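# Push an overhanging jar back onto the third shelf

## Task

On the tall shelving unit, find the jar on the third shelf up from the floor that overhangs the shelf's front edge. Move it back until its entire base rests on that same shelf. Every other container on the shelving must stay where it was. The robot must not tip over or finish leaning, or the task fails.

## Robot and tools

ROBOT: TidyBot++, a mobile base 0.54 m long, 0.50 m wide and 0.38 m high on four driven casters. It carries a single seven-joint Kinova arm with a Robotiq two-finger gripper. The shoulder sits 0.12 m ahead of the base centre, 0.68 m above the floor. There are two cameras: base_camera, fixed on the base, and wrist_camera, which looks along the hand. The arm begins folded with the hand pointing down, sticking out up to 0.08 m ahead of the base.

FRAMES: The base frame has its origin on the floor below the base centre, with x forward, y left and z up, in metres. hand_pose is reported in this frame. It is the point between the finger pads; its z axis runs out along the fingers and the fingers close along its y axis. The odometry frame is wherever the base frame was when the scene began. base_odometry comes from wheel counts only, so slip looks like travel, and it drifts a few cm over many moves. Heading is in radians, left positive, from -3.142 to 3.142. base_tilt is in degrees, forward and right positive.

move: one action, plus optional cameras and blocking. Keys:
- base: an object of offsets from where the base is now, measured along its current axes. translate_m is metres forward (+) or back, from -2 to 2. strafe_m is metres left (+) or right, from -2 to 2. rotate_rad is radians, counter-clockwise from above positive, from -6.3 to 6.3. Translate and strafe together form one straight-line move.
- joints: absolute targets by name. joint_1_rad to joint_7_rad are in radians; gripper_pos runs from 0 (open, about 85 mm gap) to 1 (closed). Ranges: joint_2_rad ±2.249, joint_4_rad ±2.579, joint_6_rad ±2.099; joints 1, 3, 5 and 7 are unlimited but take the shorter way round, so step less than half a turn at a time. joint_1_rad positive turns the arm clockwise seen from above, which is opposite to heading.
- target: one flat list of seven numbers, [x, y, z, qw, qx, qy, qz]. It is an absolute hand pose in the base frame, position in metres, orientation as a quaternion. With target, joints may only contain gripper_pos.
- speeds: optional top speeds for this action. translate_m and strafe_m take 0.05 to 0.5 m/s; give only one of them when both move. rotate_rad takes 0.1 to 1.57 rad/s.
- cameras: a list drawn from base_camera, wrist_camera and all. Omitted means all; an empty list means no images.
- blocking: true or omitted waits until everything is at rest; false returns within about 0.5 s while the motion carries on.
A move without an action only reports the state. An unknown key makes the call invalid, and an out-of-range value gets it refused.

wait(seconds 0 to 10, cameras) lets time pass and reports. stop(cameras) brakes all running motions; braked parts say "stopped" and may keep pressing. zoom_image(camera, region [x0,y0,x1,y1] in pixels, at most 504x504) enlarges part of the latest image from that camera. finished_scene(scene) ends the current scene and cannot be undone, so the jar must already be placed and stable. read_manual only returns licence texts.

RESULT LINES: base_status, joint_status and hand_status say done, moving, off_target, stopped, not_followed, contact_stop, time_out or torque_fault. hand_status is done within 10 mm and 2 degrees; off_target, usually within about 3 cm, is normal. hand_target is where the hand would sit with all joints exactly at target. motor_effort is each motor's percentage of its maximum, with the peak of the last action in brackets; these readings are noisy and biased. Motor temperatures are listed in joint order. "joint command not followed" with a "cause:" means a self-collision check held the arm back; "pose unreachable" means the same for a target. "ARM HIT" means a hard hit on the base or on the arm itself. on_its_own lists things the robot did unasked. A refused call, an unrequested stop, or a torque fault prevents the rest of your reply's move, wait and finished_scene calls from running.

CORRECTIONS: To fix the hand position, add (wanted position minus hand_pose) to your previous target's x, y, z. To hold the hand still, resend hand_target rather than hand_pose. After a joints action, add (wanted minus read) to each last command. Friction can leave joints slightly short even when they report done. When carrying a load the arm sags; never command a joint to its currently read angle. hand_pose itself may be off by 1 to 2 cm, so check the camera images.

MOTION NOTES: target poses are solved by the controller, so the elbow may swing and the hand may curve or overshoot. Poses low, close and pointing forward in front of the base can miss or drive the arm into the base, and nothing stops the arm from hitting the base. Unreachable poses cause wandering for up to 10 s and then time_out. A hand pointing down reaches only about 0.94 m high, and only close to the base. The arm does not avoid obstacles and keeps pushing when blocked. Base moves give up after 14 s (time_out); a blocked base pushes hard, and may still say done.

AVOID: Driving or turning while the arm is caught on something above about 0.6 m can tip the robot. So can reaching far out from the folded pose right next to furniture, or swinging a stretched arm sideways. Strong horizontal pushes with a raised hand can lift wheels; retract the arm or back away if tilt appears. Hard hits can trigger a torque fault (limit 104.5 N m for joints 1 to 4, 51.3 for joints 5 to 7), which freezes the arm for 10 s. A stretched arm, a held load or pushing against something unreachable heats the motors. A MOTOR HOT line appears at 60 °C, and 75 °C causes a weak-braking stop. Don't drop the jar, slam into anything, grip it too hard while it rests, or knock over the other containers. Loose objects may get brief random nudges.

Each tool is called as a command line: name --argument value for each argument, lists and objects as JSON in quotes; but a table of rows of numbers goes row by row, as --pt "numbers of a row", without its own name.

## Session

move

Scene clock: 0.00 s.
Motor temperatures (°C): [32 32 31 31 35 34 35]
base_odometry: x=+0.000 y=+0.000 heading=+0.000
base_tilt: forward=-0.5 right=-0.1
base_status: not commanded
joint_positions: joint_1_rad=+0.007 joint_2_rad=-0.308 joint_3_rad=+3.151 joint_4_rad=-2.501 joint_5_rad=+0.049 joint_6_rad=-0.846 joint_7_rad=+1.559 gripper_pos=+0.000
joint_status: not commanded
motor_effort: joint_1_rad=-1 joint_2_rad=-2 joint_3_rad=+0 joint_4_rad=+15 joint_5_rad=+0 joint_6_rad=+1 joint_7_rad=+0
hand_pose: x=+0.2791 y=-0.0125 z=+0.5902 quat_wxyz=(+0.018, +0.999, +0.001, +0.052) (m; base frame)
hand_target: x=+0.2789 y=-0.0125 z=+0.5901 quat_wxyz=(+0.018, +0.999, +0.001, +0.052) (m; base frame)
hand_status: not commanded
pictures: base_camera, wrist_camera
Images, in order (width x height): base_camera 644x364, wrist_camera 644x476.

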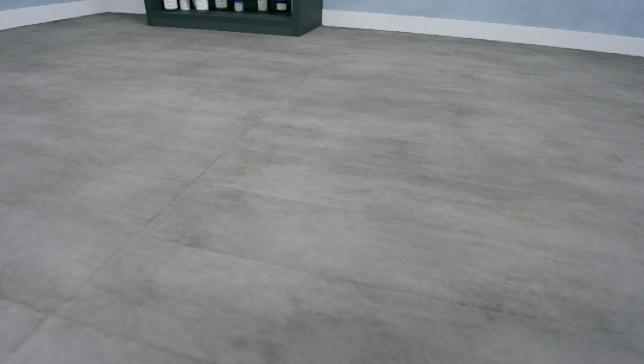

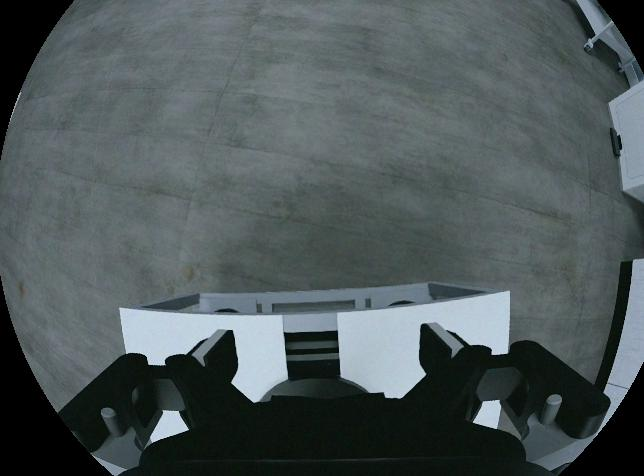

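move --joints '{"joint_6_rad": 0.62, "joint_1_rad": 0.0, "joint_5_rad": 0.0, "joint_3_rad": 3.1416}'

Scene clock: 2.83 s.
Motor temperatures (°C): [32 31 31 31 35 34 35]
move: done
base_odometry: x=+0.000 y=+0.000 heading=+0.000
base_tilt: forward=-0.5 right=-0.1
base_status: not commanded
joint_positions: joint_1_rad=+0.007 joint_2_rad=-0.308 joint_3_rad=+3.151 joint_4_rad=-2.500 joint_5_rad=+0.049 joint_6_rad=+0.577 joint_7_rad=+1.559 gripper_pos=+0.000
joint_status: all done
motor_effort: joint_1_rad=+0(1) joint_2_rad=-7(7) joint_3_rad=+0(2) joint_4_rad=+20(20) joint_5_rad=+0(1) joint_6_rad=+8(8) joint_7_rad=+0(1)
hand_pose: x=+0.5580 y=+0.0019 z=+0.8858 quat_wxyz=(+0.005, +0.723, +0.013, +0.691) (m; base frame)
hand_target: x=+0.5581 y=+0.0013 z=+0.8989 quat_wxyz=(-0.004, +0.708, -0.004, +0.706) (m; base frame)
hand_status: not commanded
pictures: base_camera, wrist_camera
Images, in order (width x height): base_camera 644x364, wrist_camera 644x476.

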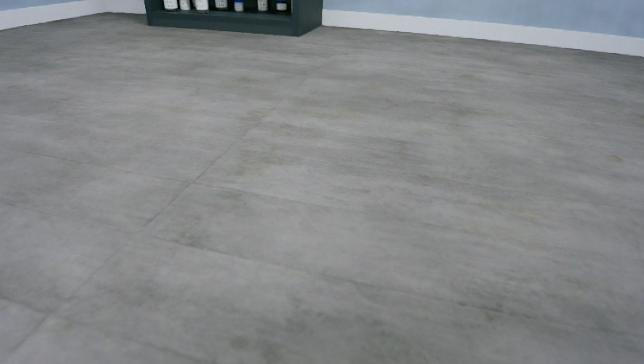

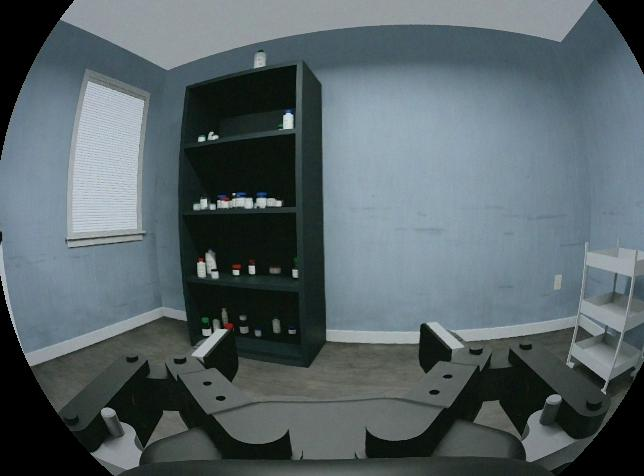

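zoom_image --camera "wrist_camera" --region '[160, 40, 340, 370]'

zoom_image --camera "wrist_camera" --region '[180, 170, 310, 230]'

Scaled by 1.527.

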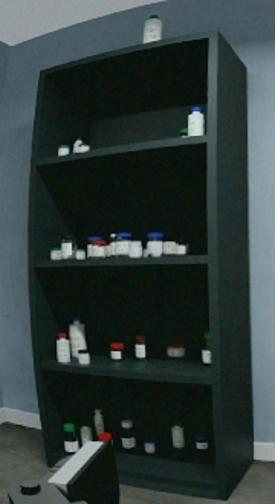

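Scaled by 3.877.

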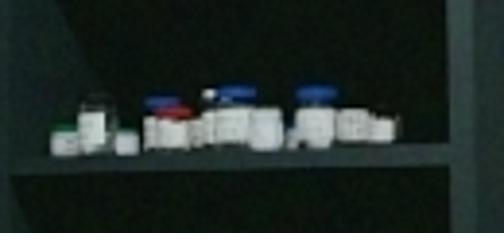

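move --base '{"translate_m": 1.85, "strafe_m": 1.2, "rotate_rad": -0.52}' --joints '{"joint_1_rad": 0.0, "joint_2_rad": -0.3, "joint_3_rad": 3.1416, "joint_4_rad": -1.6, "joint_5_rad": 0.0, "joint_6_rad": -0.45, "joint_7_rad": 1.57}'

Scene clock: 13.37 s.
Motor temperatures (°C): [32 31 31 31 35 34 35]
move: done
base_odometry: x=+1.850 y=+1.200 heading=-0.520
base_tilt: forward=-0.4 right=-0.1
base_status: done
joint_positions: joint_1_rad=+0.007 joint_2_rad=-0.308 joint_3_rad=+3.146 joint_4_rad=-1.616 joint_5_rad=+0.049 joint_6_rad=-0.396 joint_7_rad=+1.559 gripper_pos=+0.000
joint_status: all done
motor_effort: joint_1_rad=-1(3) joint_2_rad=-9(11) joint_3_rad=+0(3) joint_4_rad=+22(23) joint_5_rad=+0(1) joint_6_rad=+7(9) joint_7_rad=+0(2)
hand_pose: x=+0.6035 y=-0.0104 z=+1.1232 quat_wxyz=(+0.021, +0.752, +0.002, +0.658) (m; base frame)
hand_target: x=+0.6039 y=+0.0014 z=+1.1124 quat_wxyz=(+0.000, +0.768, +0.000, +0.641) (m; base frame)
hand_status: not commanded
pictures: base_camera, wrist_camera
Images, in order (width x height): base_camera 644x364, wrist_camera 644x476.

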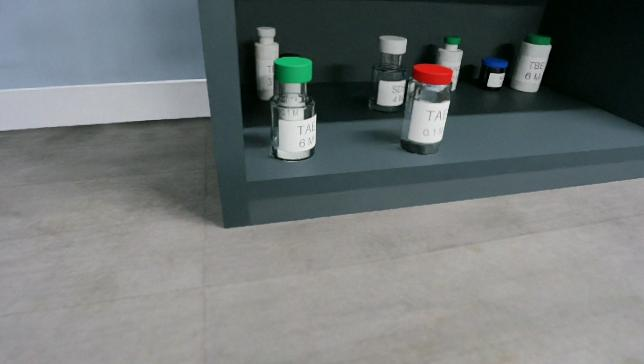

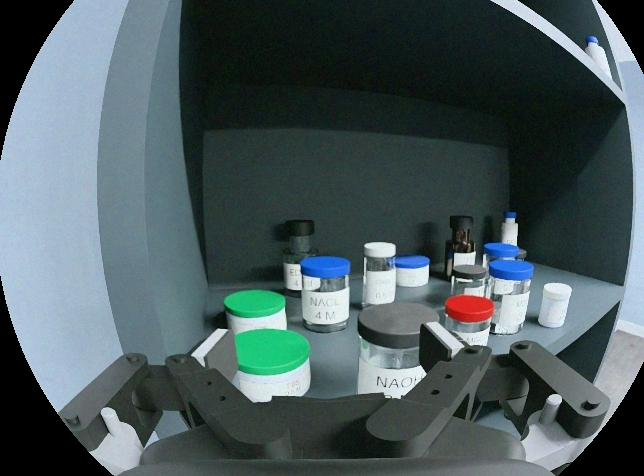

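move --base '{"translate_m": -0.4, "strafe_m": -0.3, "rotate_rad": 0.2}'

Scene clock: 16.60 s.
Motor temperatures (°C): [32 31 31 31 35 34 35]
move: done
base_odometry: x=+1.354 y=+1.139 heading=-0.320
base_tilt: forward=-0.5 right=-0.1
base_status: done
joint_positions: joint_1_rad=+0.007 joint_2_rad=-0.309 joint_3_rad=+3.138 joint_4_rad=-1.615 joint_5_rad=+0.049 joint_6_rad=-0.398 joint_7_rad=+1.559 gripper_pos=+0.000
joint_status: not commanded
motor_effort: joint_1_rad=-1(2) joint_2_rad=-10(13) joint_3_rad=+0(3) joint_4_rad=+22(22) joint_5_rad=+0(1) joint_6_rad=+7(8) joint_7_rad=+1(1)
hand_pose: x=+0.6029 y=-0.0061 z=+1.1238 quat_wxyz=(+0.020, +0.752, +0.005, +0.658) (m; base frame)
hand_target: x=+0.6039 y=+0.0014 z=+1.1124 quat_wxyz=(+0.000, +0.768, +0.000, +0.641) (m; base frame)
hand_status: not commanded
pictures: base_camera, wrist_camera
Images, in order (width x height): base_camera 644x364, wrist_camera 644x476.

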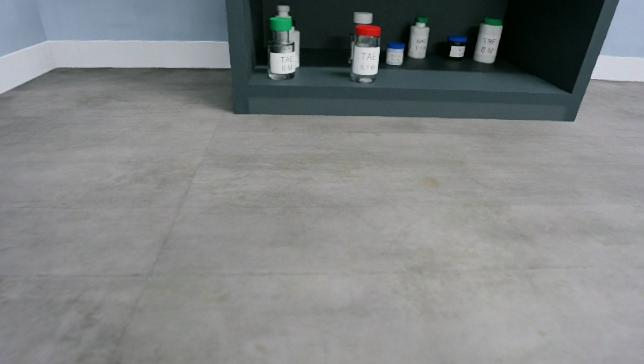

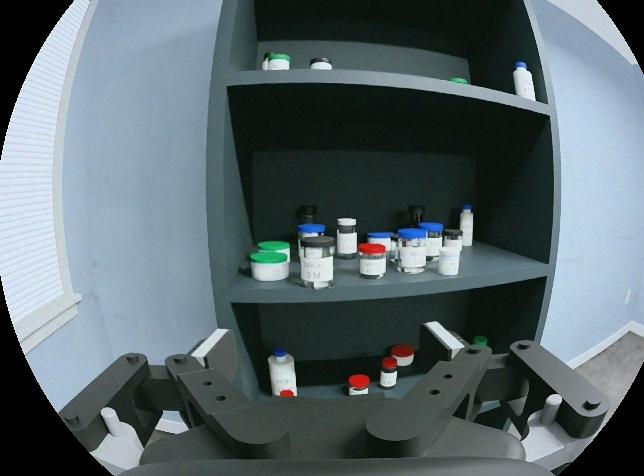

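zoom_image --camera "wrist_camera" --region '[220, 190, 480, 320]'

Scaled by 1.938.

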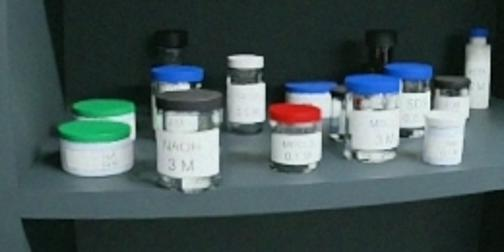

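zoom_image --camera "wrist_camera" --region '[225, 225, 395, 315]'

zoom_image --camera "base_camera" --region '[200, 0, 644, 130]'

Scaled by 2.965.

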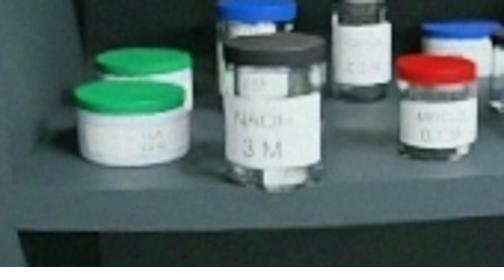

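Scaled by 1.135.

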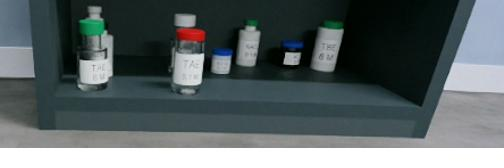

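move --base '{"translate_m": 0.22, "strafe_m": 0.09, "rotate_rad": -0.08}' --joints '{"joint_2_rad": -0.2, "joint_4_rad": -0.8, "joint_6_rad": -1.4}'

Scene clock: 21.93 s.
Motor temperatures (°C): [32 31 31 31 35 34 35]
move: done
base_odometry: x=+1.591 y=+1.155 heading=-0.401
base_tilt: forward=-0.5 right=-0.1
base_status: done
joint_positions: joint_1_rad=+0.007 joint_2_rad=-0.218 joint_3_rad=+3.143 joint_4_rad=-0.816 joint_5_rad=+0.049 joint_6_rad=-1.344 joint_7_rad=+1.559 gripper_pos=+0.000
joint_status: all done
motor_effort: joint_1_rad=-1(2) joint_2_rad=-5(11) joint_3_rad=+0(2) joint_4_rad=+15(23) joint_5_rad=+1(1) joint_6_rad=+7(9) joint_7_rad=+0(1)
hand_pose: x=+0.4949 y=-0.0170 z=+1.2395 quat_wxyz=(+0.022, +0.825, -0.018, +0.564) (m; base frame)
hand_target: x=+0.4960 y=+0.0014 z=+1.2241 quat_wxyz=(+0.000, +0.841, +0.000, +0.540) (m; base frame)
hand_status: not commanded
pictures: base_camera, wrist_camera
Images, in order (width x height): base_camera 644x364, wrist_camera 644x476.

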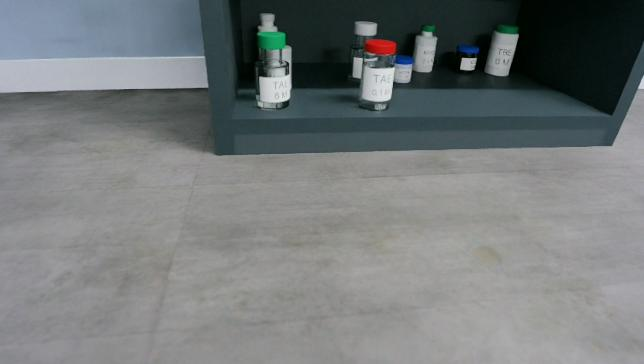

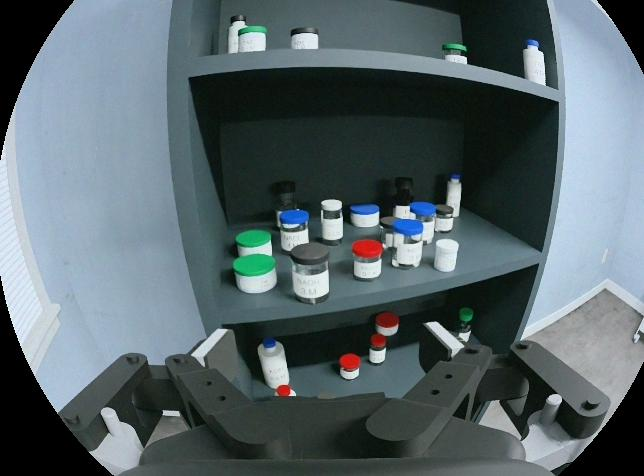

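zoom_image --camera "wrist_camera" --region '[210, 190, 480, 330]'

zoom_image --camera "wrist_camera" --region '[220, 230, 380, 320]'

Scaled by 1.867.

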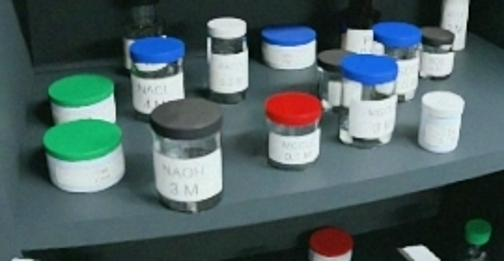

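Scaled by 3.150.

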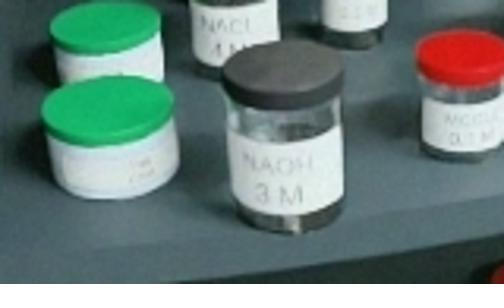

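move --base '{"strafe_m": -0.045, "rotate_rad": 0.03}' --joints '{"joint_1_rad": 0.0, "joint_2_rad": -0.293, "joint_3_rad": 3.1416, "joint_4_rad": -1.685, "joint_5_rad": -0.05, "joint_6_rad": -0.49, "joint_7_rad": 1.57, "gripper_pos": 0.6}'

Scene clock: 31.27 s.
Motor temperatures (°C): [32 31 31 31 35 34 35]
move: done
base_odometry: x=+1.574 y=+1.113 heading=-0.371
base_tilt: forward=-0.5 right=-0.1
base_status: done
joint_positions: joint_1_rad=+0.007 joint_2_rad=-0.273 joint_3_rad=+3.145 joint_4_rad=-1.659 joint_5_rad=+0.009 joint_6_rad=-0.537 joint_7_rad=+1.559 gripper_pos=+0.600
joint_status: all done
motor_effort: joint_1_rad=-1(2) joint_2_rad=-11(12) joint_3_rad=+0(2) joint_4_rad=+22(23) joint_5_rad=+0(1) joint_6_rad=+7(8) joint_7_rad=+0(2)
hand_pose: x=+0.6069 y=-0.0056 z=+1.0370 quat_wxyz=(+0.003, +0.820, -0.008, +0.572) (m; base frame)
hand_target: x=+0.6031 y=+0.0087 z=+1.0454 quat_wxyz=(-0.023, +0.808, -0.011, +0.589) (m; base frame)
hand_status: not commanded
pictures: base_camera, wrist_camera
Images, in order (width x height): base_camera 644x364, wrist_camera 644x476.

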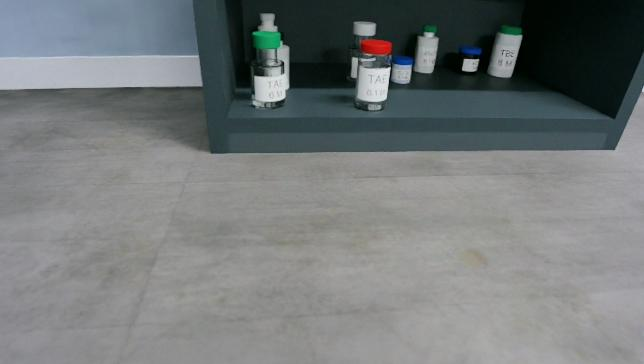

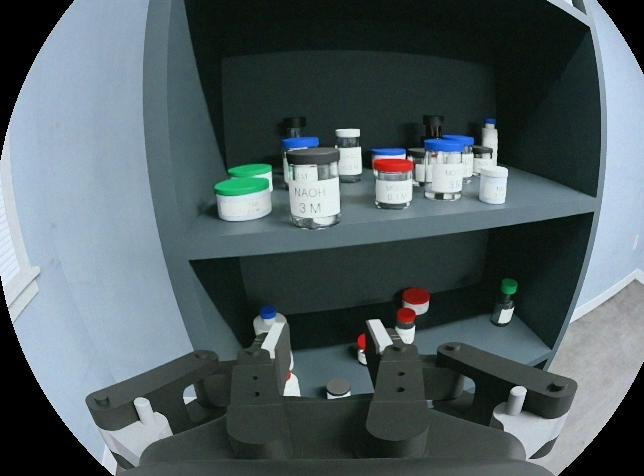

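zoom_image --camera "wrist_camera" --region '[200, 140, 420, 270]'

zoom_image --camera "wrist_camera" --region '[270, 190, 370, 250]'

Scaled by 2.291.

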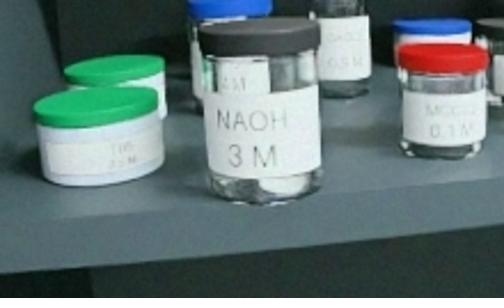

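Scaled by 5.040.

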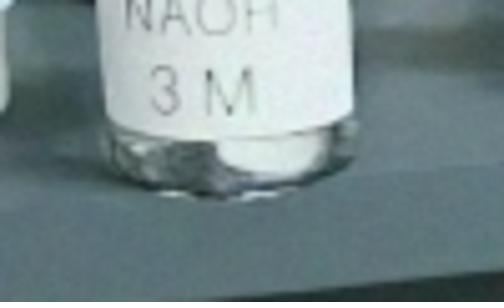

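move --base '{"translate_m": 0.2, "strafe_m": 0.006}' --speeds '{"translate_m": 0.2}' --joints '{"joint_6_rad": -0.425}'

Scene clock: 36.33 s.
Motor temperatures (°C): [32 31 31 31 35 34 35]
move: done
base_odometry: x=+1.762 y=+1.046 heading=-0.371
base_tilt: forward=-0.5 right=-0.1
base_status: done
joint_positions: joint_1_rad=+0.007 joint_2_rad=-0.288 joint_3_rad=+3.145 joint_4_rad=-1.664 joint_5_rad=+0.008 joint_6_rad=-0.459 joint_7_rad=+1.559 gripper_pos=+0.600
joint_status: all done
motor_effort: joint_1_rad=-1(1) joint_2_rad=-10(14) joint_3_rad=+0(1) joint_4_rad=+22(23) joint_5_rad=+0(1) joint_6_rad=+7(8) joint_7_rad=+0(1)
hand_pose: x=+0.6085 y=-0.0054 z=+1.0649 quat_wxyz=(+0.003, +0.794, -0.008, +0.608) (m; base frame)
hand_target: x=+0.6087 y=+0.0078 z=+1.0648 quat_wxyz=(-0.022, +0.788, -0.012, +0.615) (m; base frame)
hand_status: not commanded
pictures: base_camera, wrist_camera
Images, in order (width x height): base_camera 644x364, wrist_camera 644x476.

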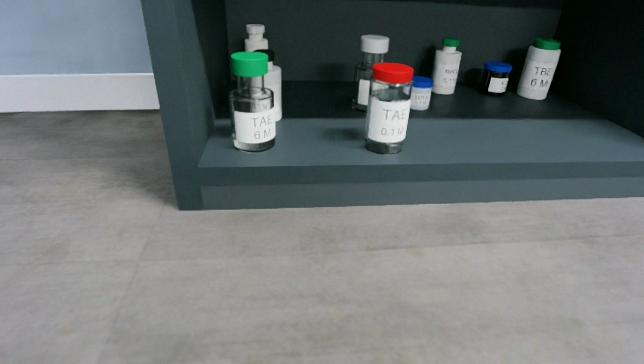

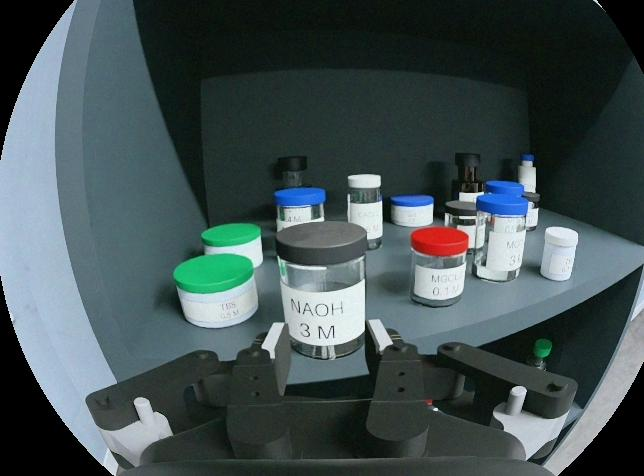

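move --base '{"translate_m": 0.045, "strafe_m": 0.005}' --speeds '{"translate_m": 0.1}' --joints '{"joint_2_rad": -0.262}'

Scene clock: 39.07 s.
Motor temperatures (°C): [32 31 31 31 35 34 35]
move: done
base_odometry: x=+1.806 y=+1.034 heading=-0.371
base_tilt: forward=-0.5 right=-0.1
base_status: done
joint_positions: joint_1_rad=+0.007 joint_2_rad=-0.270 joint_3_rad=+3.145 joint_4_rad=-1.664 joint_5_rad=+0.008 joint_6_rad=-0.459 joint_7_rad=+1.559 gripper_pos=+0.600
joint_status: all done
motor_effort: joint_1_rad=-1(1) joint_2_rad=-11(13) joint_3_rad=+0(1) joint_4_rad=+22(23) joint_5_rad=+0(1) joint_6_rad=+7(8) joint_7_rad=+0(1)
hand_pose: x=+0.6151 y=-0.0054 z=+1.0558 quat_wxyz=(+0.003, +0.800, -0.008, +0.600) (m; base frame)
hand_target: x=+0.6203 y=+0.0078 z=+1.0495 quat_wxyz=(-0.022, +0.798, -0.012, +0.602) (m; base frame)
hand_status: not commanded
pictures: base_camera, wrist_camera
Images, in order (width x height): base_camera 644x364, wrist_camera 644x476.

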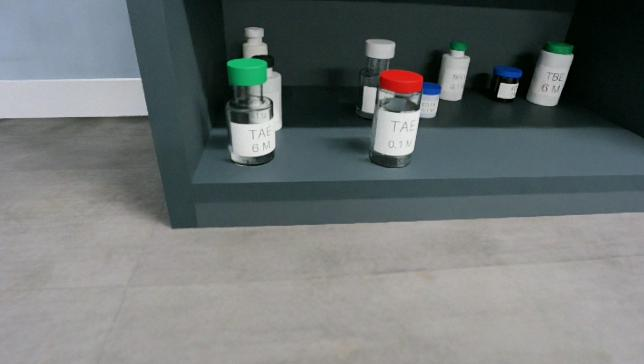

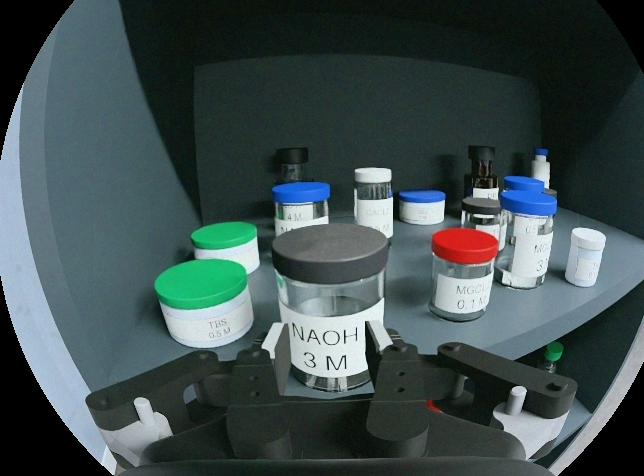

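move --base '{"translate_m": 0.055}' --speeds '{"translate_m": 0.06}'

Scene clock: 40.83 s.
Motor temperatures (°C): [32 31 31 31 35 34 35]
move: done
base_odometry: x=+1.857 y=+1.015 heading=-0.371
base_tilt: forward=-0.5 right=-0.1
base_status: done
joint_positions: joint_1_rad=+0.007 joint_2_rad=-0.269 joint_3_rad=+3.145 joint_4_rad=-1.665 joint_5_rad=+0.007 joint_6_rad=-0.459 joint_7_rad=+1.559 gripper_pos=+0.600
joint_status: not commanded
motor_effort: joint_1_rad=-1(2) joint_2_rad=-10(12) joint_3_rad=+0(1) joint_4_rad=+22(23) joint_5_rad=+0(1) joint_6_rad=+7(8) joint_7_rad=+0(1)
hand_pose: x=+0.6155 y=-0.0053 z=+1.0550 quat_wxyz=(+0.002, +0.800, -0.008, +0.600) (m; base frame)
hand_target: x=+0.6203 y=+0.0078 z=+1.0495 quat_wxyz=(-0.022, +0.798, -0.012, +0.602) (m; base frame)
hand_status: not commanded
pictures: base_camera, wrist_camera
Images, in order (width x height): base_camera 644x364, wrist_camera 644x476.

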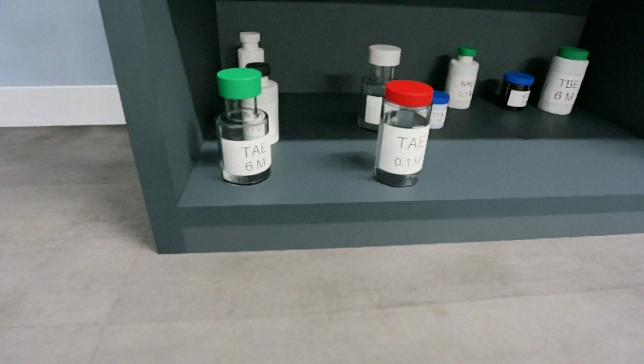

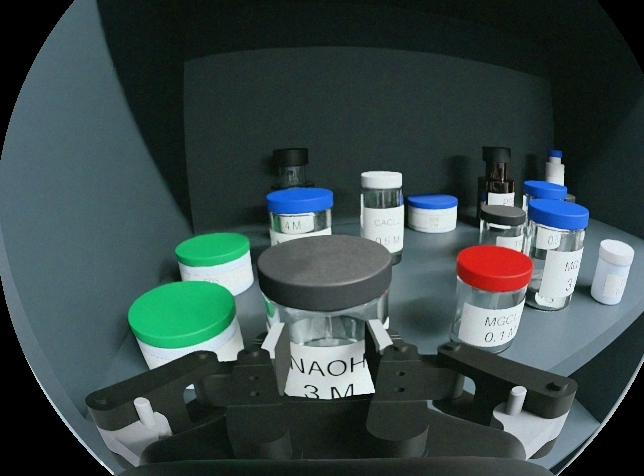

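move --base '{"translate_m": 0.025}' --speeds '{"translate_m": 0.05}'

Scene clock: 42.53 s.
Motor temperatures (°C): [32 31 31 31 35 34 35]
move: done
base_odometry: x=+1.881 y=+1.006 heading=-0.370
base_tilt: forward=-0.4 right=-0.1
base_status: done
joint_positions: joint_1_rad=+0.007 joint_2_rad=-0.272 joint_3_rad=+3.145 joint_4_rad=-1.665 joint_5_rad=+0.007 joint_6_rad=-0.458 joint_7_rad=+1.559 gripper_pos=+0.600
joint_status: not commanded
motor_effort: joint_1_rad=-1(1) joint_2_rad=-9(13) joint_3_rad=+0(1) joint_4_rad=+21(22) joint_5_rad=+1(1) joint_6_rad=+7(8) joint_7_rad=+0(1)
hand_pose: x=+0.6145 y=-0.0053 z=+1.0566 quat_wxyz=(+0.002, +0.799, -0.008, +0.601) (m; base frame)
hand_target: x=+0.6203 y=+0.0078 z=+1.0495 quat_wxyz=(-0.022, +0.798, -0.012, +0.602) (m; base frame)
hand_status: not commanded
pictures: base_camera, wrist_camera
Images, in order (width x height): base_camera 644x364, wrist_camera 644x476.

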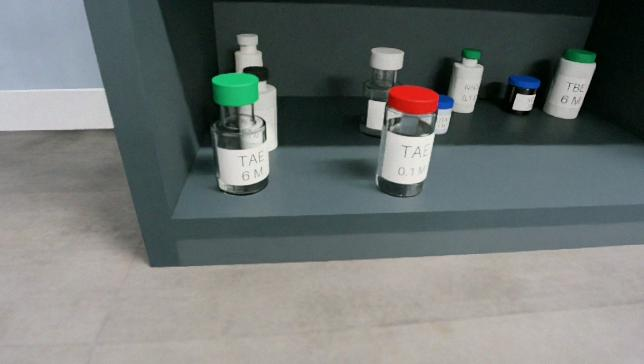

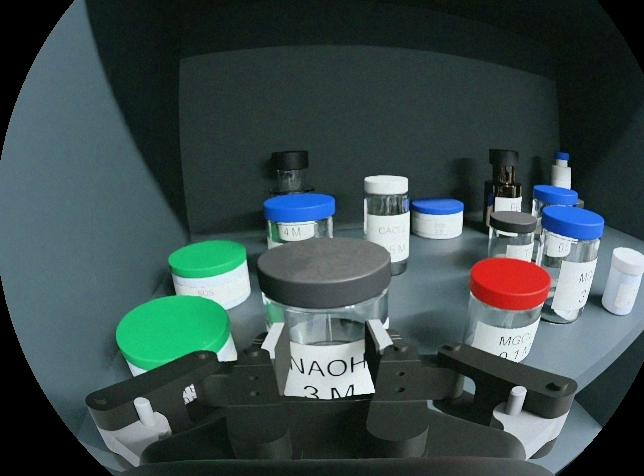

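move --base '{"translate_m": -0.3}' --speeds '{"translate_m": 0.3}'

zoom_image --camera "wrist_camera" --region '[200, 160, 440, 290]'

Scene clock: 44.93 s.
Motor temperatures (°C): [32 31 31 31 35 34 35]
move: done
base_odometry: x=+1.601 y=+1.114 heading=-0.370
base_tilt: forward=-0.4 right=-0.1
base_status: done
joint_positions: joint_1_rad=+0.007 joint_2_rad=-0.263 joint_3_rad=+3.145 joint_4_rad=-1.665 joint_5_rad=+0.006 joint_6_rad=-0.458 joint_7_rad=+1.559 gripper_pos=+0.600
joint_status: not commanded
motor_effort: joint_1_rad=+0(3) joint_2_rad=-11(14) joint_3_rad=+0(3) joint_4_rad=+22(23) joint_5_rad=+0(1) joint_6_rad=+7(8) joint_7_rad=+1(1)
hand_pose: x=+0.6177 y=-0.0048 z=+1.0521 quat_wxyz=(+0.002, +0.802, -0.008, +0.598) (m; base frame)
hand_target: x=+0.6203 y=+0.0078 z=+1.0495 quat_wxyz=(-0.022, +0.798, -0.012, +0.602) (m; base frame)
hand_status: not commanded
pictures: base_camera, wrist_camera
Images, in order (width x height): base_camera 644x364, wrist_camera 644x476.

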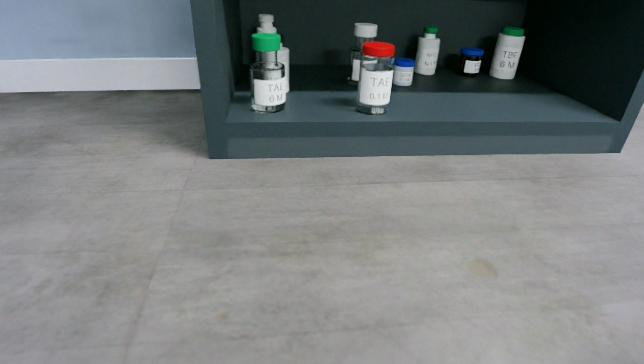

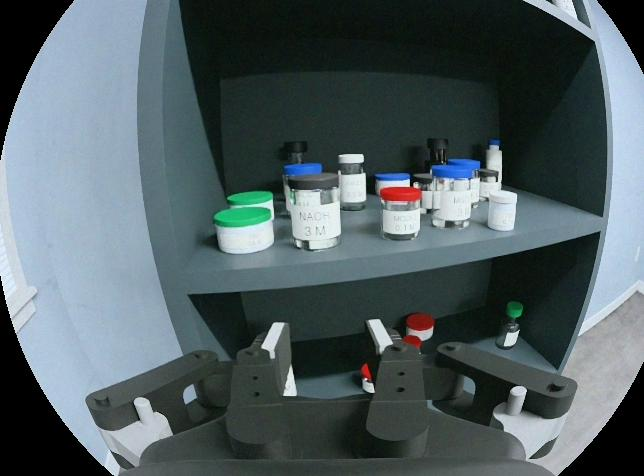

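Scaled by 2.100.

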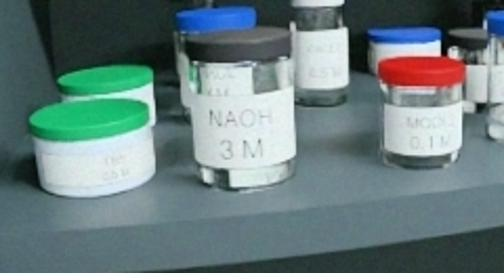

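zoom_image --camera "wrist_camera" --region '[200, 190, 400, 300]'

Scaled by 2.520.

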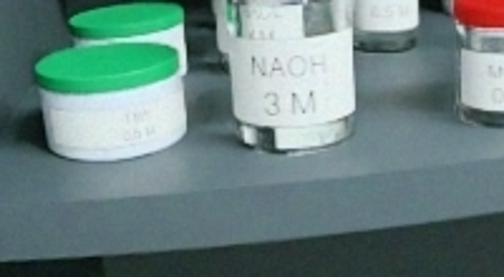

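zoom_image --camera "wrist_camera" --region '[380, 150, 610, 290]'

Scaled by 2.191.

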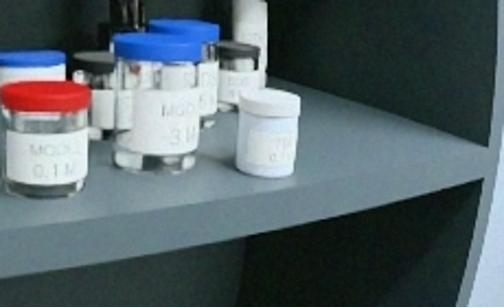

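finished_scene --scene 1

The scene is finished: the task was done.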